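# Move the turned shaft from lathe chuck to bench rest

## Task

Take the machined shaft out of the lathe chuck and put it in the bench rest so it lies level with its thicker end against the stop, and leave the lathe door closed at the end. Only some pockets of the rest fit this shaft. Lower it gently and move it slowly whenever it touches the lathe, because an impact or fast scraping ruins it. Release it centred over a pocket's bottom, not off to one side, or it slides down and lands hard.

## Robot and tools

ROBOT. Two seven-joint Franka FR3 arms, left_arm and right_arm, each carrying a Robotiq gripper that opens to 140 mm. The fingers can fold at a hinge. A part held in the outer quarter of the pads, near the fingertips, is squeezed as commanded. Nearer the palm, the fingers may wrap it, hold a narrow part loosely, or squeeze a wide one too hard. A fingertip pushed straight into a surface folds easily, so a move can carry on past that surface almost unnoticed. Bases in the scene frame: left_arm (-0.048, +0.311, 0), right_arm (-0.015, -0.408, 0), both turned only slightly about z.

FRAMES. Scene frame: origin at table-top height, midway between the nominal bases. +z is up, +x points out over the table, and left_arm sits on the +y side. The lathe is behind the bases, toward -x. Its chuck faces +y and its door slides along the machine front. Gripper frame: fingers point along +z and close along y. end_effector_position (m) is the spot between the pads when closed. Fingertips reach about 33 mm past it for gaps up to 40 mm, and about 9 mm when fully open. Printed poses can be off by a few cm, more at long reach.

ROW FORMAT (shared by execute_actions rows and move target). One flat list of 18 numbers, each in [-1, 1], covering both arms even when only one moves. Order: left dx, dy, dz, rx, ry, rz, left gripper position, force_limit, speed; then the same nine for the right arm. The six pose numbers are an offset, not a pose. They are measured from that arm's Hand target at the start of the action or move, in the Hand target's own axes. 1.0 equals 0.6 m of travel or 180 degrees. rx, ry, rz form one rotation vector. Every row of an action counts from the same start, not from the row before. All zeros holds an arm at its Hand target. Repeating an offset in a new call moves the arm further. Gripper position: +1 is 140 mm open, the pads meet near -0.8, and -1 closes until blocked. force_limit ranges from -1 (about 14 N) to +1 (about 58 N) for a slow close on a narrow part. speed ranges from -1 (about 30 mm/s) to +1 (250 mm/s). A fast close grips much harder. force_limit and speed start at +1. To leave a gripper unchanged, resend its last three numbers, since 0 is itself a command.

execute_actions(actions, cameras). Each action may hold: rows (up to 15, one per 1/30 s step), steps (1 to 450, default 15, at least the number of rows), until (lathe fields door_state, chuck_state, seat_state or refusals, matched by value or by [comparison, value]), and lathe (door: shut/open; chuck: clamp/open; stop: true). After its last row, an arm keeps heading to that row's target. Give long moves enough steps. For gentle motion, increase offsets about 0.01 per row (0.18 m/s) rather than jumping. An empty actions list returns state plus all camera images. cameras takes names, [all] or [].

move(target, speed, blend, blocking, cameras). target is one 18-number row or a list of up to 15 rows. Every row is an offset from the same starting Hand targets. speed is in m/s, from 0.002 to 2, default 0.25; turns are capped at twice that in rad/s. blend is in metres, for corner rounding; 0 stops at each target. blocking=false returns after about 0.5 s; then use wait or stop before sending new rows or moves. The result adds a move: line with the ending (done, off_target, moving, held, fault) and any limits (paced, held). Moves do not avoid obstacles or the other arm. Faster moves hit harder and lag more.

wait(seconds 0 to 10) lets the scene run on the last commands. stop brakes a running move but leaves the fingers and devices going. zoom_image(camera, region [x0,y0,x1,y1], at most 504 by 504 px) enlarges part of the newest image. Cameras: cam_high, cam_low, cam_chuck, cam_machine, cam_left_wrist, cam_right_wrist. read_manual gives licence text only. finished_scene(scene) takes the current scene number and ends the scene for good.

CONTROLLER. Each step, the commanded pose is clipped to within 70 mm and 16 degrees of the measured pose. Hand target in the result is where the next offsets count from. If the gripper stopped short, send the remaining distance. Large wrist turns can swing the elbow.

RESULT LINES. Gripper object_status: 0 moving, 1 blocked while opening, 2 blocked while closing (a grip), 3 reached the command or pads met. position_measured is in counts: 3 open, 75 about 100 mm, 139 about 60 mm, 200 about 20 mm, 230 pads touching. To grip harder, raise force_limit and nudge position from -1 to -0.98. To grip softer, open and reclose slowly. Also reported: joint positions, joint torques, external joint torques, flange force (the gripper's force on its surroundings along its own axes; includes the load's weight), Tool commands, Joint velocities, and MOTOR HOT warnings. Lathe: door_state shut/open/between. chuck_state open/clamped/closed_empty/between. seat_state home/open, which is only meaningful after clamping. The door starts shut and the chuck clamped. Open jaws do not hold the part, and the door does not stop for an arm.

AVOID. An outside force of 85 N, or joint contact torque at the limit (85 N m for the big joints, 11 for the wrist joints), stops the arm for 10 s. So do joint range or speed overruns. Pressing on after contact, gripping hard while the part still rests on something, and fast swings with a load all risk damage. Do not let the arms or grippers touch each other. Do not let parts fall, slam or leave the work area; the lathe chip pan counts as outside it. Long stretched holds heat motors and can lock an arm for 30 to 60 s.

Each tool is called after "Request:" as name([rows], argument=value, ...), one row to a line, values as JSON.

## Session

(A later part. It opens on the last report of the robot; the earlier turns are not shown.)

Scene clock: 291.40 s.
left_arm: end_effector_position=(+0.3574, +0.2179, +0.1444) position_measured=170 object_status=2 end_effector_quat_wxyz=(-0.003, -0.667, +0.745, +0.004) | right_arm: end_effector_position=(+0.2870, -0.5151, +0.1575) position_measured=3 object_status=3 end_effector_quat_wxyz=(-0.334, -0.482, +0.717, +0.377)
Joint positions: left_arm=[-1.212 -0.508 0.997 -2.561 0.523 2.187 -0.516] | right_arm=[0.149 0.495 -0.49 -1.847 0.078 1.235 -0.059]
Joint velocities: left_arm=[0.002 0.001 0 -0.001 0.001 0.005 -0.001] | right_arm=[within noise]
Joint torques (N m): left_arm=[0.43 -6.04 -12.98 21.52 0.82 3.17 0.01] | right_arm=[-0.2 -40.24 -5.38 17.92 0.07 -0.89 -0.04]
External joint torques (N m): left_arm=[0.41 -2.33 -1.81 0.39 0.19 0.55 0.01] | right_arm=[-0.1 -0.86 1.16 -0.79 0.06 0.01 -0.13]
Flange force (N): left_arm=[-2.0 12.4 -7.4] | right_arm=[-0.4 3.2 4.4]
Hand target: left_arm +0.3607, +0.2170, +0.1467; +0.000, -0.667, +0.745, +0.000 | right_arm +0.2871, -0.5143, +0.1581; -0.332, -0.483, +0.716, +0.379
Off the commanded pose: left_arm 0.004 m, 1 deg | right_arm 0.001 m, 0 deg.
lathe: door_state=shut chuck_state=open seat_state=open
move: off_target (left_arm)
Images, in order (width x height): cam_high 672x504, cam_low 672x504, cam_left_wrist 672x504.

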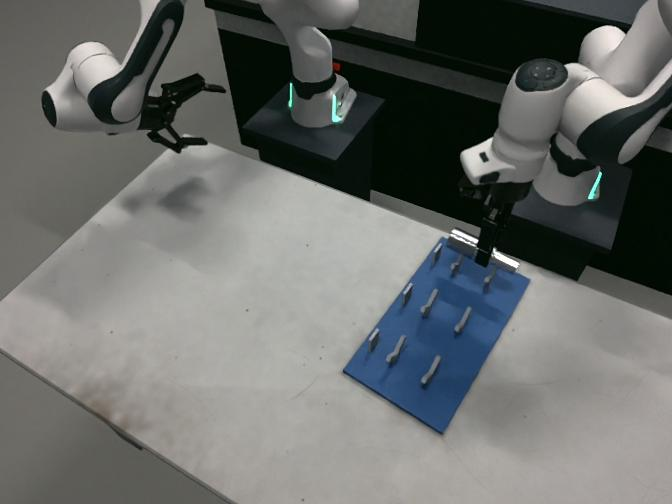

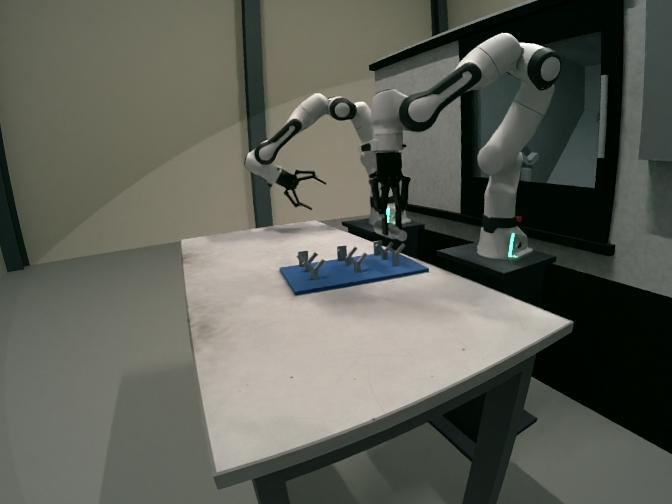

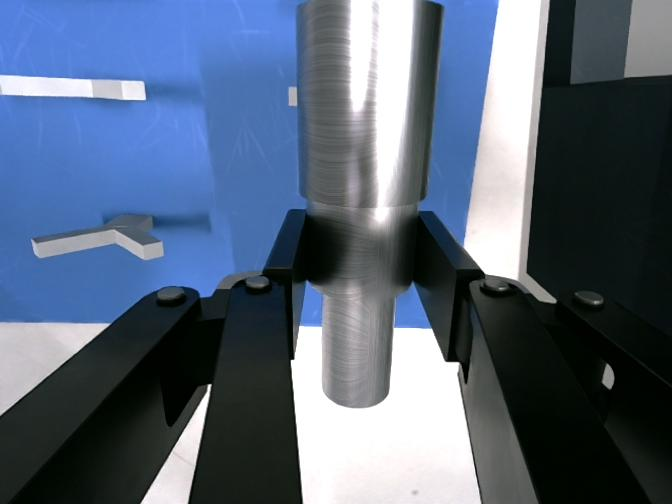

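Request:
move(target=[0,0.0015,0.012,0,0,0,-0.98,0.3,-1,0,0,0,0,0,0,1,1,1], speed=0.02)

Request:
move(target=[0,0,0.008,0,0,0,-0.98,0.3,-1,0,0,0,0,0,0,1,1,1], speed=0.015, cameras=["cam_left_wrist","cam_low","cam_high"])

Request:
zoom_image(camera="cam_low", region=[360, 220, 430, 280])

Request:
zoom_image(camera="cam_high", region=[420, 210, 540, 310])

Scene clock: 299.27 s.
left_arm: end_effector_position=(+0.3571, +0.2179, +0.1383) position_measured=170 object_status=2 end_effector_quat_wxyz=(+0.003, +0.668, -0.744, -0.003) | right_arm: end_effector_position=(+0.2870, -0.5151, +0.1575) position_measured=3 object_status=3 end_effector_quat_wxyz=(-0.334, -0.482, +0.717, +0.377)
Joint positions: left_arm=[-1.212 -0.498 1.005 -2.572 0.524 2.211 -0.516] | right_arm=[0.149 0.495 -0.49 -1.847 0.078 1.235 -0.059]
Joint velocities: left_arm=[0.001 0.001 -0.001 0 -0.001 0.005 -0.001] | right_arm=[within noise]
Joint torques (N m): left_arm=[0.01 -5.14 -12.46 21.37 0.62 3.07 -0.02] | right_arm=[-0.26 -40.24 -5.4 17.9 0.08 -0.89 -0.04]
External joint torques (N m): left_arm=[-0.13 -1.35 -1.62 0.39 0 0.46 -0.02] | right_arm=[-0.19 -0.76 1.12 -0.82 0.06 0.03 -0.13]
Flange force (N): left_arm=[0.1 7.0 -5.1] | right_arm=[-0.3 2.9 4.3]
Hand target: left_arm +0.3598, +0.2171, +0.1395; +0.000, -0.667, +0.745, +0.000 | right_arm +0.2871, -0.5143, +0.1581; -0.332, -0.483, +0.716, +0.379
Off the commanded pose: left_arm 0.003 m, 0 deg | right_arm 0.001 m, 0 deg.
lathe: door_state=shut chuck_state=open seat_state=open
move: done

Scene clock: 300.13 s.
left_arm: end_effector_position=(+0.3572, +0.2182, +0.1335) position_measured=170 object_status=2 end_effector_quat_wxyz=(+0.002, +0.669, -0.743, -0.003) | right_arm: end_effector_position=(+0.2870, -0.5151, +0.1575) position_measured=3 object_status=3 end_effector_quat_wxyz=(-0.334, -0.482, +0.717, +0.377)
Joint positions: left_arm=[-1.216 -0.487 1.015 -2.578 0.524 2.227 -0.516] | right_arm=[0.149 0.495 -0.49 -1.847 0.078 1.235 -0.059]
Joint velocities: left_arm=[0 0 -0.001 -0.001 0 0.004 0] | right_arm=[within noise]
Joint torques (N m): left_arm=[-0.34 -5.09 -12.16 21.29 0.48 3.18 0.04] | right_arm=[-0.21 -40.22 -5.43 17.86 0.07 -0.88 -0.03]
External joint torques (N m): left_arm=[-0.38 -1.26 -1.4 0.41 -0.14 0.56 0.04] | right_arm=[-0.47 -1.01 0.77 -0.76 0.03 0.04 -0.11]
Flange force (N): left_arm=[0.6 4.9 -4.0] | right_arm=[0.2 3.4 4.4]
Hand target: left_arm +0.3598, +0.2171, +0.1347; +0.000, -0.667, +0.745, +0.000 | right_arm +0.2871, -0.5143, +0.1581; -0.332, -0.483, +0.716, +0.379
Off the commanded pose: left_arm 0.003 m, 1 deg | right_arm 0.001 m, 0 deg.
lathe: door_state=shut chuck_state=open seat_state=open
move: done
Images, in order (width x height): cam_high 672x504, cam_low 672x504, cam_left_wrist 672x504.

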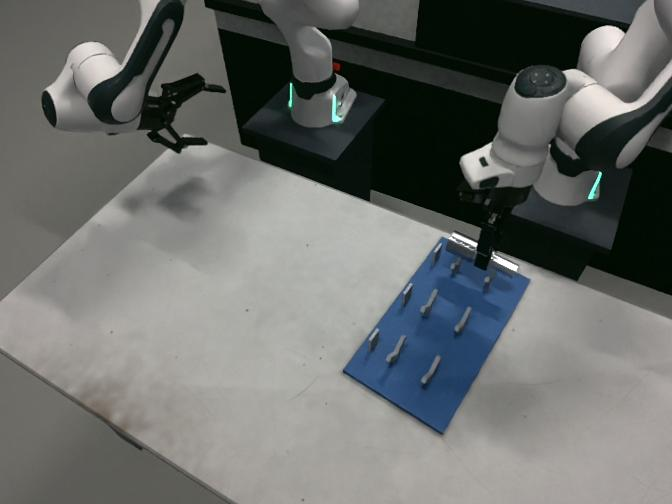

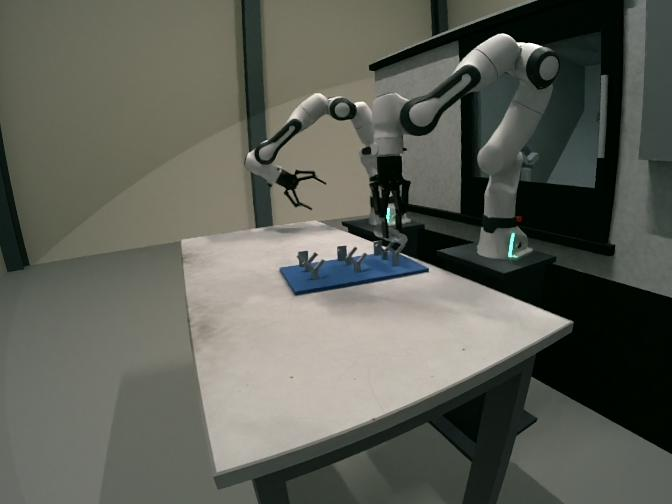

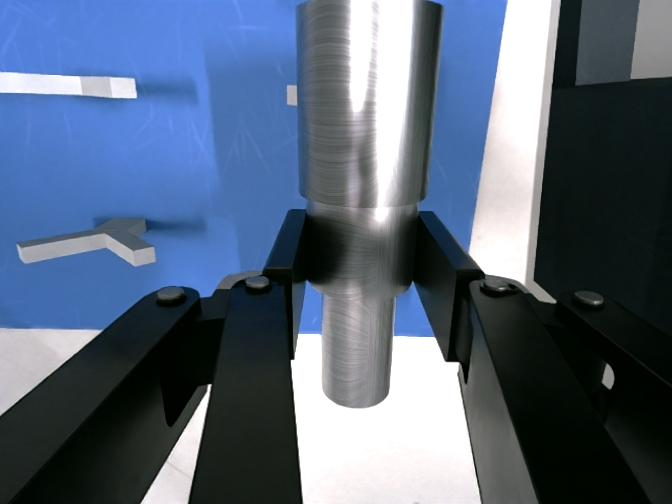

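Scaled by 7.200 from the camera's 672x504 image, which has a finer 960x720 frame.

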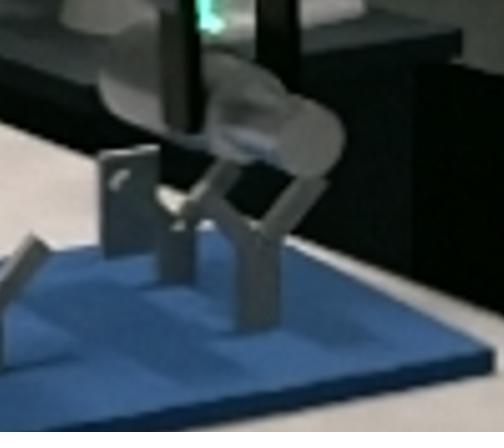

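Scaled by 4.200 from the camera's 672x504 image, which has a finer 960x720 frame.

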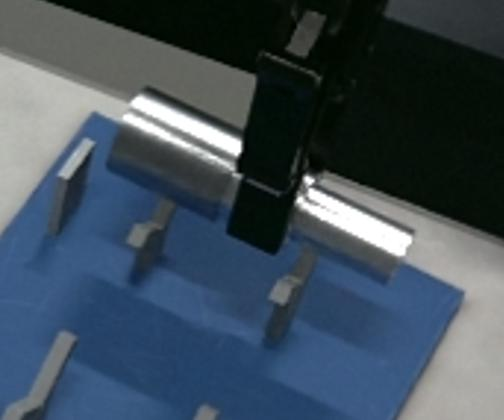

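Request:
move(target=[0,0.001,0.03,0,0,0,-0.98,0.3,-1,0,0,0,0,0,0,1,1,1], speed=0.025, cameras=["cam_left_wrist","cam_low","cam_high"])

Request:
zoom_image(camera="cam_low", region=[360, 220, 430, 280])

Request:
zoom_image(camera="cam_left_wrist", region=[240, 0, 500, 240])

Scene clock: 306.57 s.
left_arm: end_effector_position=(+0.3563, +0.2180, +0.1155) position_measured=170 object_status=2 end_effector_quat_wxyz=(+0.003, +0.670, -0.742, -0.003) | right_arm: end_effector_position=(+0.2870, -0.5151, +0.1575) position_measured=3 object_status=3 end_effector_quat_wxyz=(-0.334, -0.482, +0.717, +0.377)
Joint positions: left_arm=[-1.243 -0.45 1.06 -2.599 0.524 2.287 -0.515] | right_arm=[0.149 0.495 -0.49 -1.847 0.078 1.235 -0.059]
Joint velocities: left_arm=[0 0 0 0.001 -0.002 0.006 0.001] | right_arm=[within noise]
Joint torques (N m): left_arm=[-0.3 -5.1 -11.43 20.92 0.78 3.2 0.17] | right_arm=[-0.21 -40.26 -5.42 17.89 0.08 -0.88 -0.05]
External joint torques (N m): left_arm=[-0.38 -1.29 -1.34 0.48 0.2 0.58 0.17] | right_arm=[-0.27 -0.97 0.97 -0.79 0.05 0.03 -0.14]
Flange force (N): left_arm=[0.0 5.2 -4.4] | right_arm=[-0.1 3.4 4.5]
Hand target: left_arm +0.3592, +0.2172, +0.1167; +0.000, -0.667, +0.745, +0.000 | right_arm +0.2871, -0.5143, +0.1581; -0.332, -0.483, +0.716, +0.379
Off the commanded pose: left_arm 0.003 m, 1 deg | right_arm 0.001 m, 0 deg.
lathe: door_state=shut chuck_state=open seat_state=open
move: done
Images, in order (width x height): cam_high 672x504, cam_low 672x504, cam_left_wrist 672x504.

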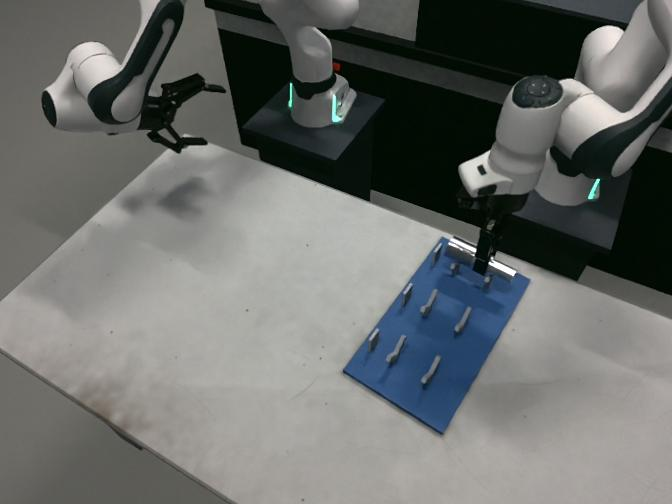

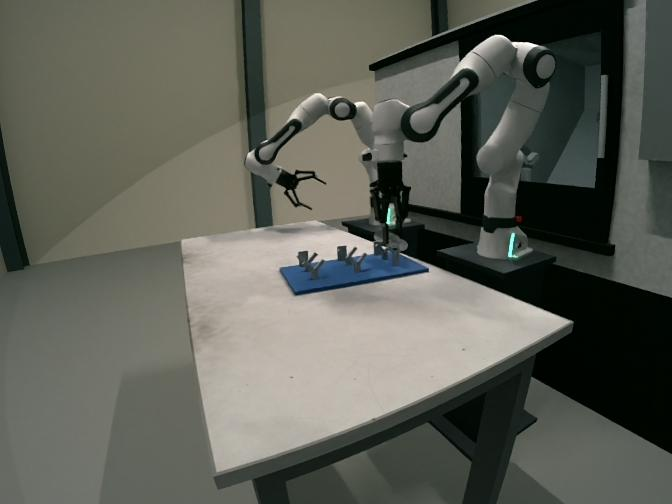

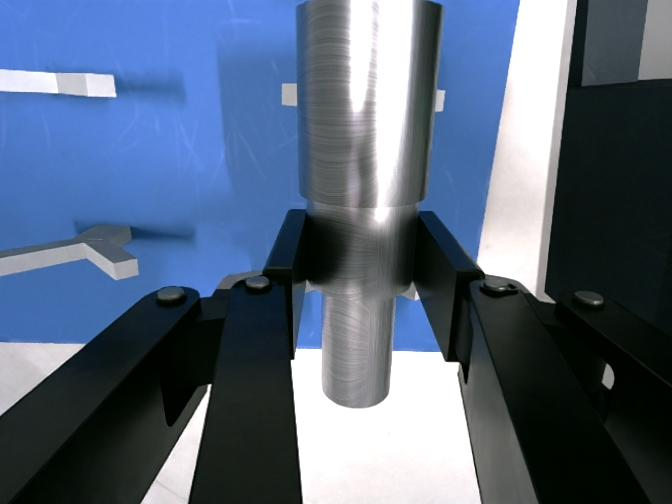

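Scaled by 7.200 from the camera's 672x504 image, which has a finer 960x720 frame.

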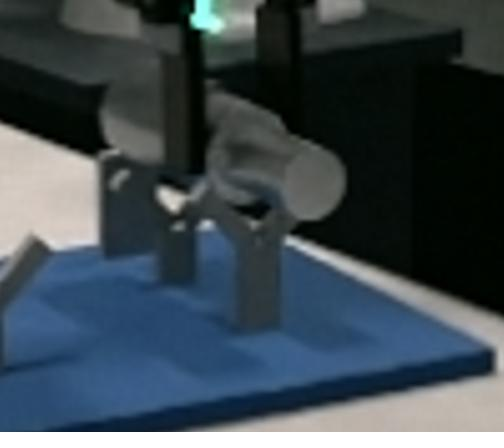

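Scaled by 1.938 from the camera's 672x504 image, which has a finer 960x720 frame.

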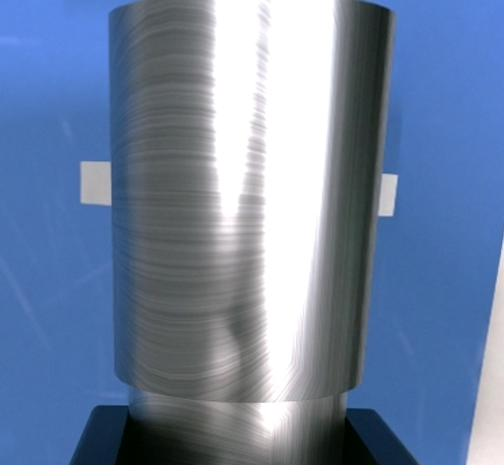

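Request:
move(target=[0,0,0.015,0,0,0,-0.98,0.3,-1,0,0,0,0,0,0,1,1,1], speed=0.015)

Request:
move(target=[0,0,0.006,0,0,0,-0.98,0.3,-1,0,0,0,0,0,0,1,1,1], speed=0.01, cameras=["cam_left_wrist","cam_low","cam_high"])

Request:
zoom_image(camera="cam_low", region=[360, 220, 430, 280])

Request:
zoom_image(camera="cam_high", region=[420, 210, 540, 310])

Scene clock: 313.83 s.
left_arm: end_effector_position=(+0.3566, +0.2181, +0.1067) position_measured=170 object_status=2 end_effector_quat_wxyz=(+0.003, +0.670, -0.742, -0.003) | right_arm: end_effector_position=(+0.2870, -0.5151, +0.1575) position_measured=3 object_status=3 end_effector_quat_wxyz=(-0.334, -0.482, +0.717, +0.377)
Joint positions: left_arm=[-1.262 -0.43 1.087 -2.607 0.524 2.317 -0.512] | right_arm=[0.149 0.495 -0.49 -1.847 0.078 1.235 -0.059]
Joint velocities: left_arm=[-0.001 0 0.001 0 0.001 0.004 0.002] | right_arm=[within noise]
Joint torques (N m): left_arm=[-0.42 -4.92 -11.45 20.52 0.55 3.23 0.21] | right_arm=[-0.14 -40.21 -5.43 17.88 0.08 -0.9 -0.08]
External joint torques (N m): left_arm=[-0.47 -1.23 -1.67 0.33 -0.02 0.62 0.21] | right_arm=[-0.25 -0.73 0.95 -0.84 0.04 0.02 -0.17]
Flange force (N): left_arm=[0.6 5.6 -4.9] | right_arm=[-0.1 2.9 4.3]
Hand target: left_arm +0.3592, +0.2172, +0.1077; +0.000, -0.667, +0.745, +0.000 | right_arm +0.2871, -0.5143, +0.1581; -0.332, -0.483, +0.716, +0.379
Off the commanded pose: left_arm 0.003 m, 1 deg | right_arm 0.001 m, 0 deg.
lathe: door_state=shut chuck_state=open seat_state=open
move: done

Scene clock: 314.53 s.
left_arm: end_effector_position=(+0.3572, +0.2182, +0.1053) position_measured=170 object_status=2 end_effector_quat_wxyz=(+0.003, +0.668, -0.744, -0.002) | right_arm: end_effector_position=(+0.2870, -0.5151, +0.1575) position_measured=3 object_status=3 end_effector_quat_wxyz=(-0.334, -0.482, +0.717, +0.377)
Joint positions: left_arm=[-1.268 -0.426 1.095 -2.606 0.524 2.322 -0.506] | right_arm=[0.149 0.495 -0.49 -1.847 0.078 1.235 -0.059]
Joint torques (N m): left_arm=[-1.32 -1.66 -8.67 18.09 0.88 4.64 -0.09] | right_arm=[-0.21 -40.2 -5.43 17.88 0.08 -0.9 -0.09]
External joint torques (N m): left_arm=[-1.41 1.97 1.05 -2.07 0.32 2.03 -0.09] | right_arm=[-0.18 -0.74 1.06 -0.88 0.06 0 -0.18]
Flange force (N): left_arm=[4.4 -9.7 19.9] | right_arm=[-0.2 3.0 4.5]
Hand target: left_arm +0.3592, +0.2172, +0.1041; +0.000, -0.667, +0.745, +0.000 | right_arm +0.2871, -0.5143, +0.1581; -0.332, -0.483, +0.716, +0.379
Off the commanded pose: left_arm 0.003 m, 0 deg | right_arm 0.001 m, 0 deg.
lathe: door_state=shut chuck_state=open seat_state=open
move: done
Images, in order (width x height): cam_high 672x504, cam_low 672x504, cam_left_wrist 672x504.

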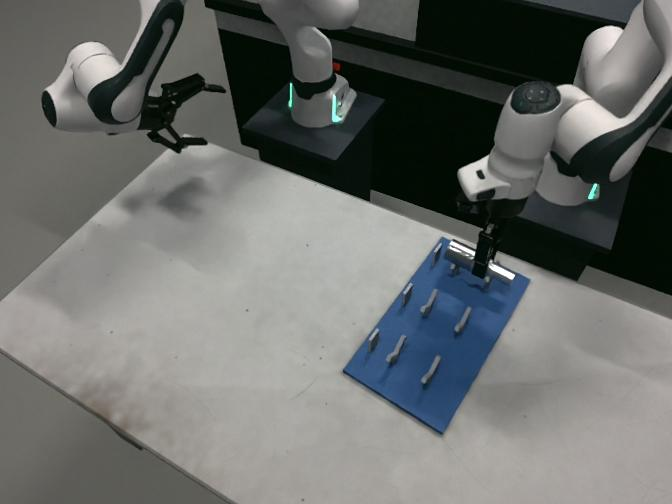

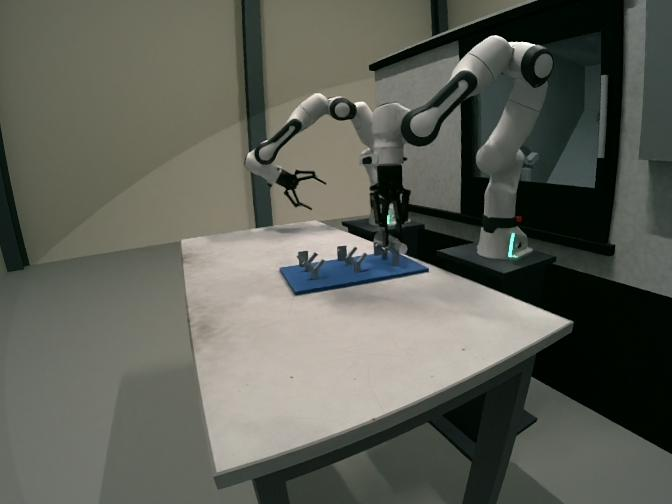

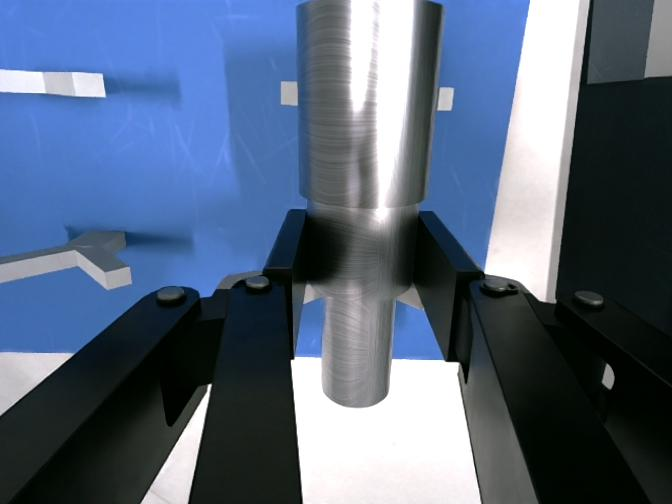

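Scaled by 7.200 from the camera's 672x504 image, which has a finer 960x720 frame.

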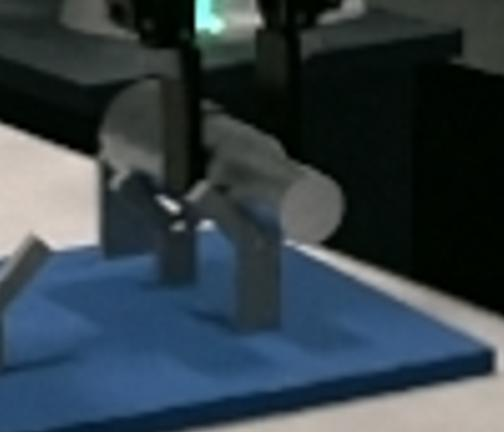

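Scaled by 4.200 from the camera's 672x504 image, which has a finer 960x720 frame.

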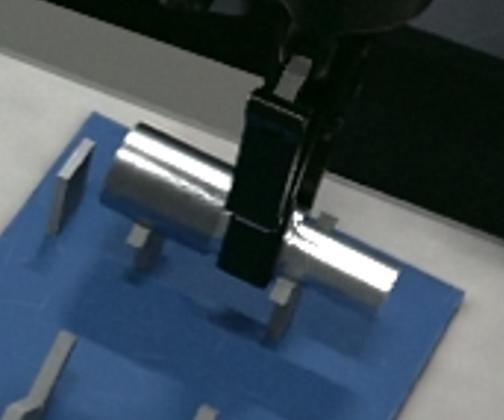

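Request:
move([
  [0,0.001,-0.007,0,0,0,-0.98,0.3,-1,0,0,0,0,0,0,1,1,1],
  [0.008,0.001,-0.007,0,0,0,-0.98,0.3,-1,0,0,0,0,0,0,1,1,1],
], speed=0.01, cameras=["cam_left_wrist","cam_low","cam_high"])

Request:
zoom_image(camera="cam_high", region=[420, 220, 500, 300])

Request:
zoom_image(camera="cam_low", region=[360, 220, 430, 280])

Scene clock: 322.40 s.
left_arm: end_effector_position=(+0.3562, +0.2149, +0.1066) position_measured=170 object_status=2 end_effector_quat_wxyz=(-0.001, -0.665, +0.747, +0.003) | right_arm: end_effector_position=(+0.2870, -0.5151, +0.1575) position_measured=3 object_status=3 end_effector_quat_wxyz=(-0.334, -0.482, +0.717, +0.377)
Joint positions: left_arm=[-1.267 -0.427 1.083 -2.608 0.525 2.32 -0.507] | right_arm=[0.149 0.495 -0.49 -1.847 0.078 1.235 -0.059]
Joint torques (N m): left_arm=[-0.38 -5.09 -11.67 21.04 0.38 2.97 -0.27] | right_arm=[-0.19 -40.17 -5.4 17.93 0.08 -0.9 -0.08]
External joint torques (N m): left_arm=[-0.45 -1.27 -2 0.91 -0.18 0.37 -0.27] | right_arm=[-0.24 -0.76 1.02 -0.8 0.05 0.02 -0.17]
Flange force (N): left_arm=[1.6 6.2 -7.6] | right_arm=[-0.1 2.9 4.2]
Hand target: left_arm +0.3581, +0.2125, +0.1083; +0.000, -0.667, +0.745, +0.000 | right_arm +0.2871, -0.5143, +0.1581; -0.332, -0.483, +0.716, +0.379
Off the commanded pose: left_arm 0.004 m, 0 deg | right_arm 0.001 m, 0 deg.
lathe: door_state=shut chuck_state=open seat_state=open
move: off_target (left_arm)
Images, in order (width x height): cam_high 672x504, cam_low 672x504, cam_left_wrist 672x504.

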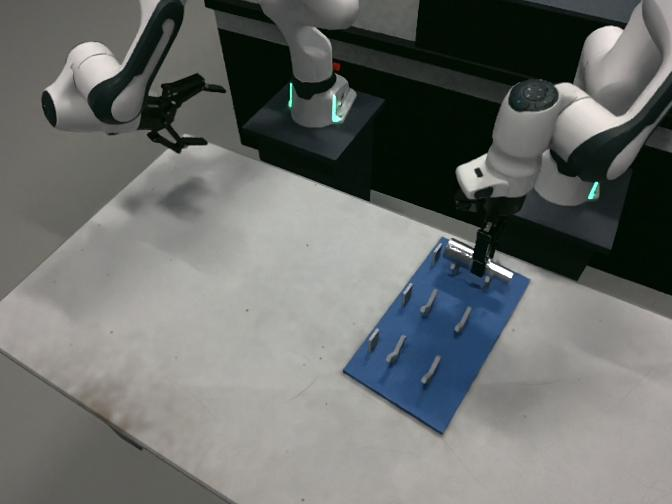

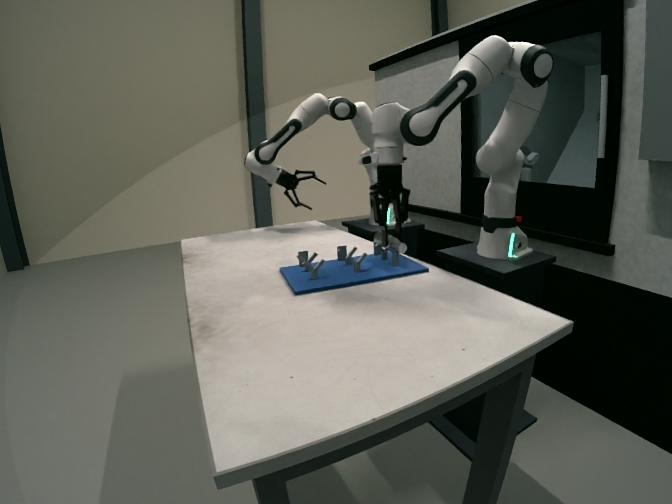

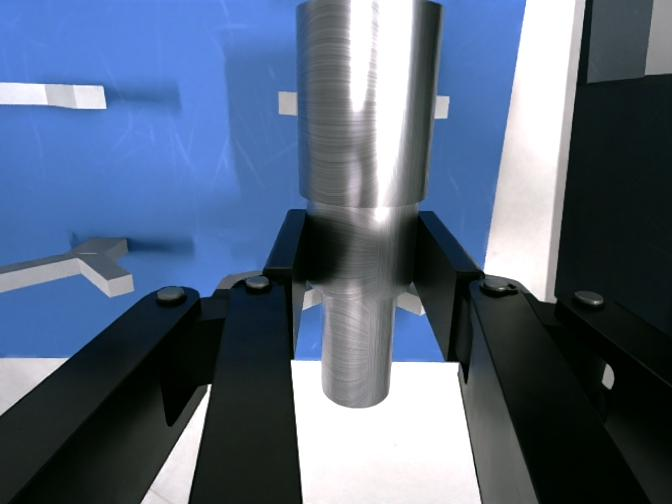

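Scaled by 6.300 from the camera's 672x504 image, which has a finer 960x720 frame.

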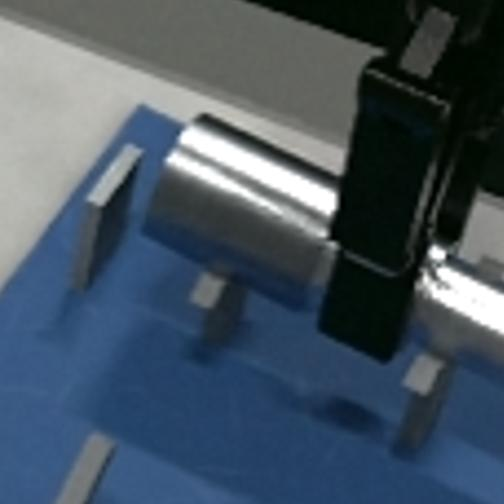

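Scaled by 7.200 from the camera's 672x504 image, which has a finer 960x720 frame.

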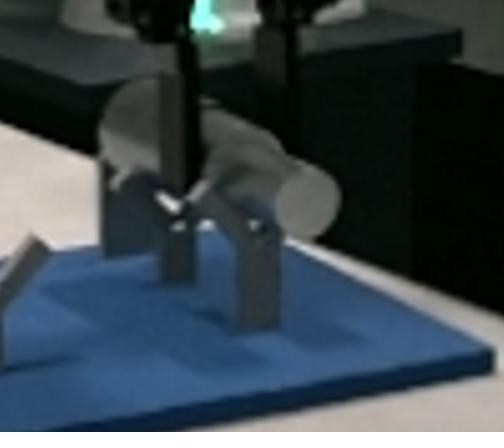

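Request:
move(target=[0.0117,0,0.001,0,0,0,-0.98,0.3,-1,0,0,0,0,0,0,1,1,1], speed=0.012, cameras=["cam_left_wrist","cam_high"])

Request:
zoom_image(camera="cam_high", region=[420, 220, 500, 300])

Scene clock: 328.03 s.
left_arm: end_effector_position=(+0.3551, +0.2083, +0.1058) position_measured=170 object_status=2 end_effector_quat_wxyz=(+0.000, -0.664, +0.748, +0.003) | right_arm: end_effector_position=(+0.2870, -0.5151, +0.1575) position_measured=3 object_status=3 end_effector_quat_wxyz=(-0.334, -0.482, +0.717, +0.377)
Joint positions: left_arm=[-1.283 -0.419 1.083 -2.607 0.519 2.324 -0.516] | right_arm=[0.149 0.495 -0.49 -1.847 0.078 1.235 -0.059]
Joint velocities: left_arm=[-0.002 -0.002 -0.001 0 -0.001 0 -0.007] | right_arm=[within noise]
Joint torques (N m): left_arm=[-0.53 -5.12 -11.28 21.18 0 3.06 -0.23] | right_arm=[-0.24 -40.19 -5.42 17.95 0.07 -0.89 -0.08]
External joint torques (N m): left_arm=[-0.5 -1.13 -1.66 0.94 -0.57 0.44 -0.23] | right_arm=[-0.18 -0.81 1.08 -0.73 0.05 0.03 -0.17]
Flange force (N): left_arm=[2.2 3.3 -5.7] | right_arm=[-0.2 2.9 4.1]
Hand target: left_arm +0.3573, +0.2055, +0.1077; +0.000, -0.667, +0.745, +0.000 | right_arm +0.2871, -0.5143, +0.1581; -0.332, -0.483, +0.716, +0.379
Off the commanded pose: left_arm 0.004 m, 1 deg | right_arm 0.001 m, 0 deg.
lathe: door_state=shut chuck_state=open seat_state=open
move: off_target (left_arm)
Images, in order (width x height): cam_high 672x504, cam_left_wrist 672x504.

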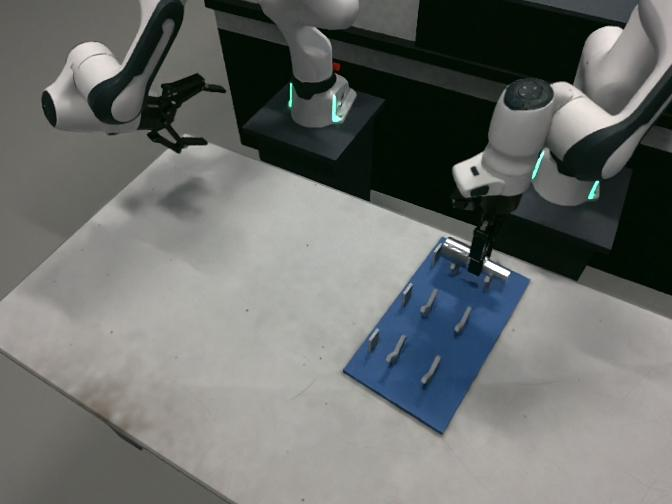

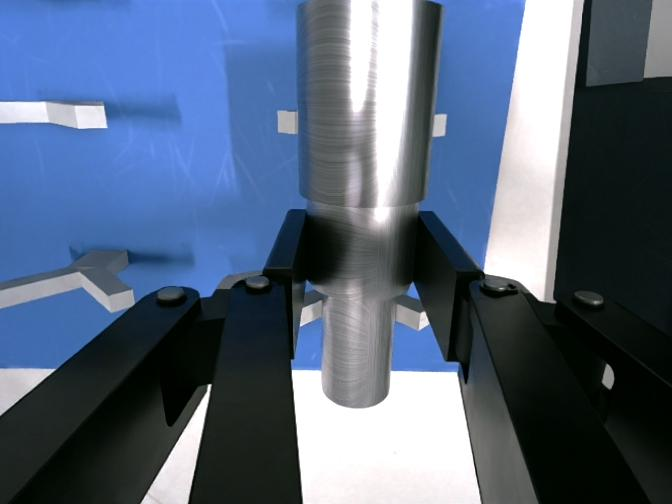

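Scaled by 6.300 from the camera's 672x504 image, which has a finer 960x720 frame.

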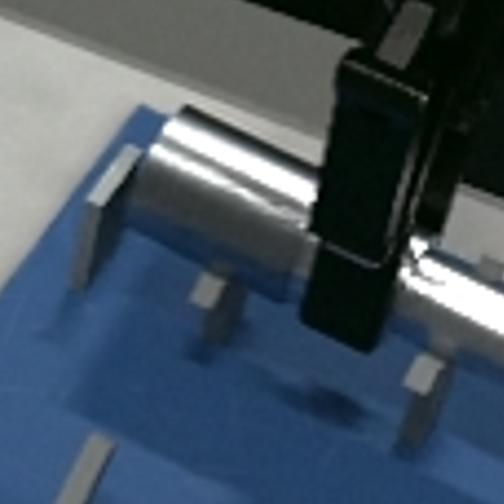

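Request:
move(target=[0.005,0,0,0,0,0,-0.98,0.3,-1,0,0,0,0,0,0,1,1,1], speed=0.01, cameras=["cam_high"])

Request:
zoom_image(camera="cam_high", region=[420, 220, 500, 300])

Request:
move(target=[0.004,0,0,0,0,0,-0.98,0.3,-1,0,0,0,0,0,0,1,1,1], speed=0.01, cameras=["cam_high"])

Request:
zoom_image(camera="cam_high", region=[420, 220, 500, 300])

Scene clock: 331.90 s.
left_arm: end_effector_position=(+0.3548, +0.2053, +0.1059) position_measured=170 object_status=2 end_effector_quat_wxyz=(+0.000, -0.664, +0.748, +0.003) | right_arm: end_effector_position=(+0.2870, -0.5151, +0.1575) position_measured=3 object_status=3 end_effector_quat_wxyz=(-0.334, -0.482, +0.717, +0.377)
Joint positions: left_arm=[-1.291 -0.417 1.083 -2.606 0.517 2.325 -0.522] | right_arm=[0.149 0.495 -0.49 -1.847 0.078 1.235 -0.059]
Joint velocities: left_arm=[-0.002 -0.001 -0.001 0.001 0 0 -0.005] | right_arm=[within noise]
Joint torques (N m): left_arm=[-0.54 -5.24 -11.14 21.18 -0.01 3.08 -0.34] | right_arm=[-0.21 -40.26 -5.41 17.91 0.08 -0.89 -0.03]
External joint torques (N m): left_arm=[-0.71 -1.14 -1.74 0.91 -0.57 0.47 -0.34] | right_arm=[-0.14 -0.9 1.09 -0.77 0.06 0.02 -0.12]
Flange force (N): left_arm=[2.7 3.1 -5.5] | right_arm=[-0.4 3.3 4.4]
Hand target: left_arm +0.3570, +0.2025, +0.1077; +0.000, -0.667, +0.745, +0.000 | right_arm +0.2871, -0.5143, +0.1581; -0.332, -0.483, +0.716, +0.379
Off the commanded pose: left_arm 0.004 m, 1 deg | right_arm 0.001 m, 0 deg.
lathe: door_state=shut chuck_state=open seat_state=open
move: off_target (left_arm)
Images, in order (width x height): cam_high 672x504.

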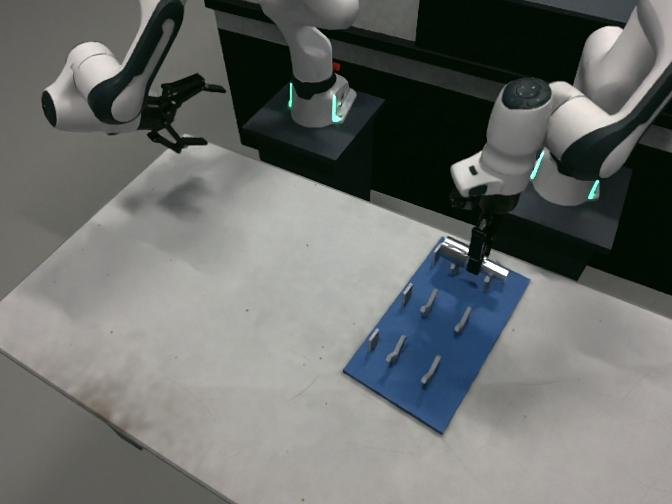

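Scaled by 6.300 from the camera's 672x504 image, which has a finer 960x720 frame.

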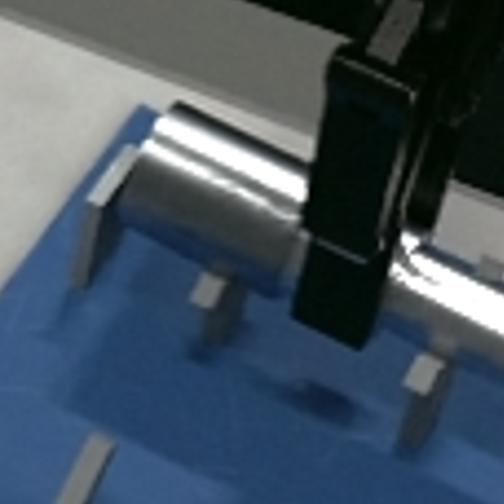

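Scene clock: 332.60 s.
left_arm: end_effector_position=(+0.3545, +0.2028, +0.1059) position_measured=170 object_status=2 end_effector_quat_wxyz=(+0.000, -0.664, +0.748, +0.003) | right_arm: end_effector_position=(+0.2870, -0.5151, +0.1575) position_measured=3 object_status=3 end_effector_quat_wxyz=(-0.334, -0.482, +0.717, +0.377)
Joint positions: left_arm=[-1.297 -0.415 1.083 -2.605 0.515 2.325 -0.526] | right_arm=[0.149 0.495 -0.49 -1.847 0.078 1.235 -0.059]
Joint velocities: left_arm=[-0.002 -0.001 0 0.002 0 -0.001 -0.004] | right_arm=[within noise]
Joint torques (N m): left_arm=[-0.8 -5.31 -11.06 21.19 0.03 3.09 -0.14] | right_arm=[-0.16 -40.19 -5.46 17.92 0.1 -0.9 -0.08]
External joint torques (N m): left_arm=[-0.93 -1.2 -1.68 0.93 -0.53 0.48 -0.14] | right_arm=[-0.14 -0.83 1 -0.79 0.08 0.01 -0.17]
Flange force (N): left_arm=[2.7 1.9 -5.0] | right_arm=[-0.2 3.1 4.3]
Hand target: left_arm +0.3567, +0.2001, +0.1077; +0.000, -0.667, +0.745, +0.000 | right_arm +0.2871, -0.5143, +0.1581; -0.332, -0.483, +0.716, +0.379
Off the commanded pose: left_arm 0.004 m, 1 deg | right_arm 0.001 m, 0 deg.
lathe: door_state=shut chuck_state=open seat_state=open
move: off_target (left_arm)
Images, in order (width x height): cam_high 672x504.

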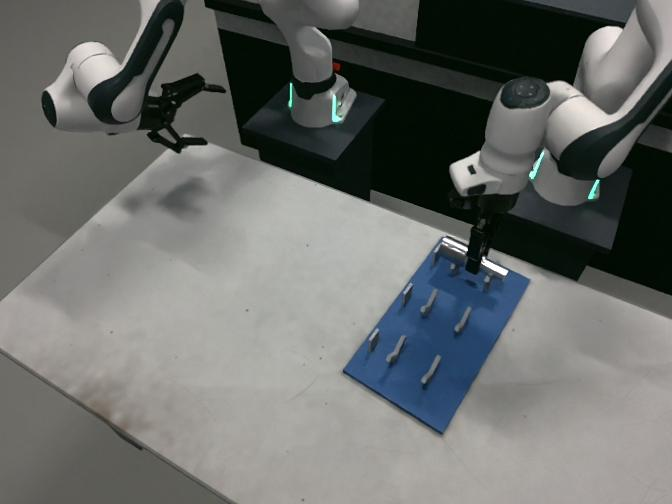

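Scaled by 6.300 from the camera's 672x504 image, which has a finer 960x720 frame.

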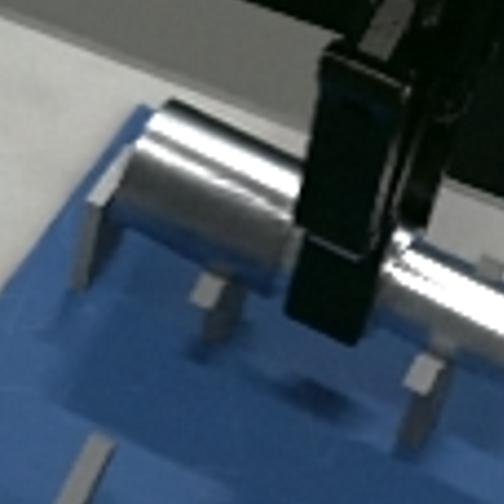

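Request:
move(target=[0.004,0,0,0,0,0,-0.98,0.3,-1,0,0,0,0,0,0,1,1,1], speed=0.008, cameras=["cam_high","cam_low"])

Request:
zoom_image(camera="cam_high", region=[420, 220, 500, 300])

Request:
zoom_image(camera="cam_low", region=[360, 220, 430, 280])

Scene clock: 335.90 s.
left_arm: end_effector_position=(+0.3542, +0.2004, +0.1059) position_measured=170 object_status=2 end_effector_quat_wxyz=(+0.000, -0.664, +0.748, +0.003) | right_arm: end_effector_position=(+0.2870, -0.5151, +0.1575) position_measured=3 object_status=3 end_effector_quat_wxyz=(-0.334, -0.482, +0.717, +0.377)
Joint positions: left_arm=[-1.303 -0.413 1.083 -2.604 0.513 2.326 -0.531] | right_arm=[0.149 0.495 -0.49 -1.847 0.078 1.235 -0.059]
Joint torques (N m): left_arm=[-0.75 -5.35 -11.02 21.33 0 3.08 -0.25] | right_arm=[-0.22 -40.25 -5.43 17.85 0.09 -0.89 -0.07]
External joint torques (N m): left_arm=[-0.8 -1.22 -1.59 1.07 -0.56 0.47 -0.25] | right_arm=[-0.39 -0.8 0.9 -0.9 0.05 0.02 -0.16]
Flange force (N): left_arm=[2.6 2.0 -5.3] | right_arm=[0.1 3.1 4.6]
Hand target: left_arm +0.3565, +0.1977, +0.1077; +0.000, -0.667, +0.745, +0.000 | right_arm +0.2871, -0.5143, +0.1581; -0.332, -0.483, +0.716, +0.379
Off the commanded pose: left_arm 0.004 m, 1 deg | right_arm 0.001 m, 0 deg.
lathe: door_state=shut chuck_state=open seat_state=open
move: off_target (left_arm)
Images, in order (width x height): cam_high 672x504, cam_low 672x504.

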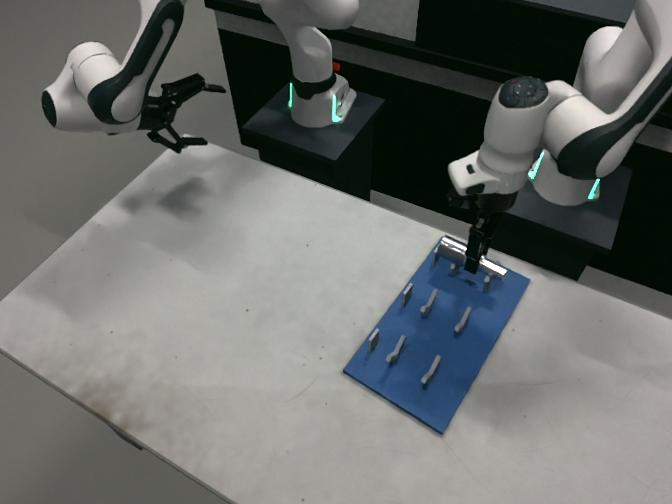

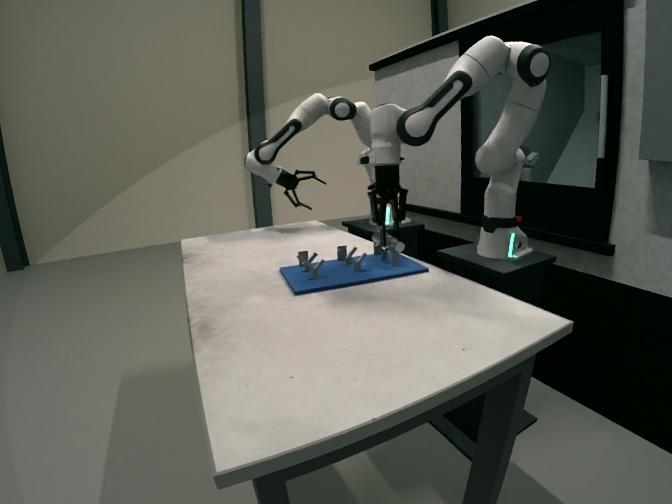

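Scaled by 6.300 from the camera's 672x504 image, which has a finer 960x720 frame.

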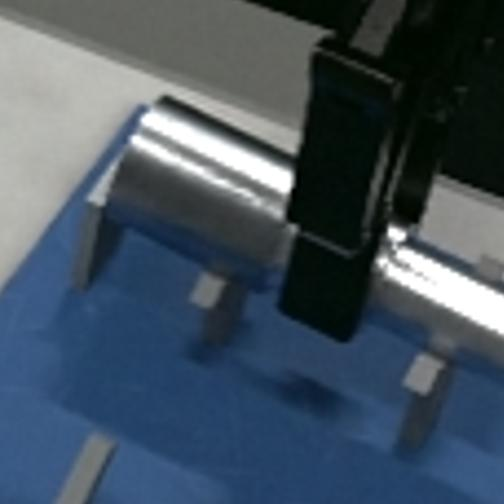

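Scaled by 7.200 from the camera's 672x504 image, which has a finer 960x720 frame.

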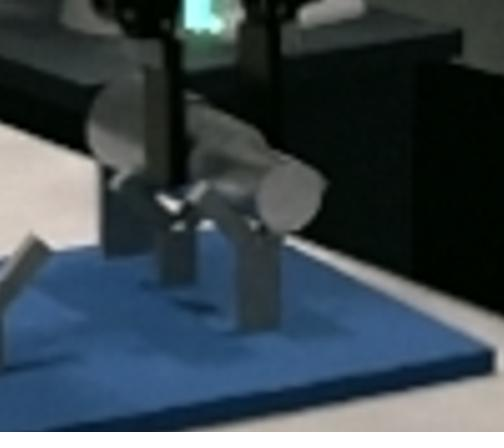

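Request:
move(target=[0.004,0,0,0,0,0,-0.98,0.3,-1,0,0,0,0,0,0,1,1,1], speed=0.008, cameras=["cam_high","cam_low"])

Request:
zoom_image(camera="cam_high", region=[420, 220, 500, 300])

Scene clock: 340.53 s.
left_arm: end_effector_position=(+0.3539, +0.1980, +0.1059) position_measured=170 object_status=2 end_effector_quat_wxyz=(+0.000, -0.664, +0.748, +0.003) | right_arm: end_effector_position=(+0.2870, -0.5151, +0.1575) position_measured=3 object_status=3 end_effector_quat_wxyz=(-0.334, -0.482, +0.717, +0.377)
Joint positions: left_arm=[-1.309 -0.411 1.083 -2.603 0.511 2.327 -0.535] | right_arm=[0.149 0.495 -0.49 -1.847 0.078 1.235 -0.059]
Joint velocities: left_arm=[-0.003 -0.002 0 0.001 -0.001 0 -0.005] | right_arm=[within noise]
Joint torques (N m): left_arm=[-0.49 -5.4 -11.04 21.26 0.03 3.11 -0.16] | right_arm=[-0.23 -40.21 -5.42 17.9 0.08 -0.9 -0.09]
External joint torques (N m): left_arm=[-0.5 -1.21 -1.61 0.97 -0.54 0.49 -0.16] | right_arm=[-0.3 -0.9 0.97 -0.79 0.06 0.01 -0.18]
Flange force (N): left_arm=[1.9 3.2 -5.6] | right_arm=[0.0 3.2 4.3]
Hand target: left_arm +0.3562, +0.1953, +0.1077; +0.000, -0.667, +0.745, +0.000 | right_arm +0.2871, -0.5143, +0.1581; -0.332, -0.483, +0.716, +0.379
Off the commanded pose: left_arm 0.004 m, 1 deg | right_arm 0.001 m, 0 deg.
lathe: door_state=shut chuck_state=open seat_state=open
move: off_target (left_arm)
Images, in order (width x height): cam_high 672x504, cam_low 672x504.

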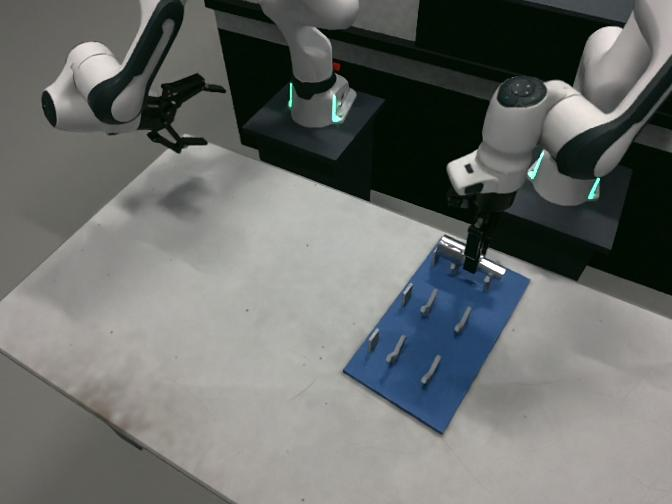

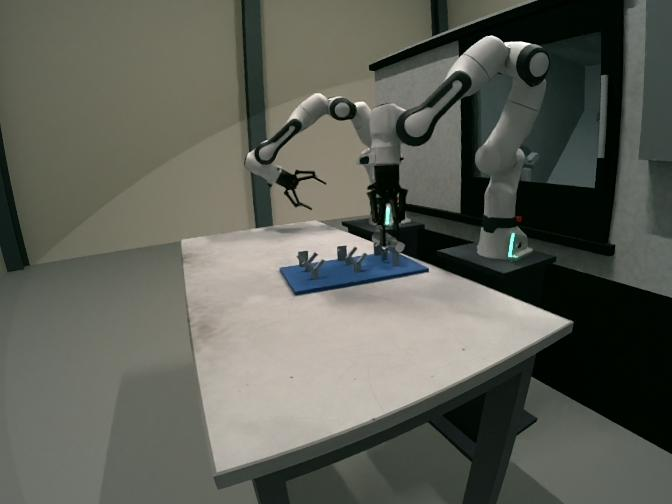

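Scaled by 6.300 from the camera's 672x504 image, which has a finer 960x720 frame.

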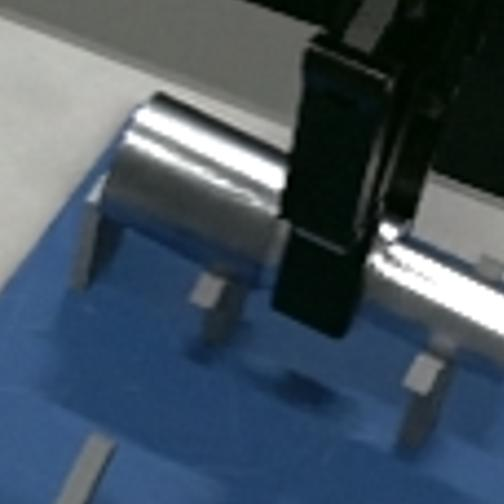

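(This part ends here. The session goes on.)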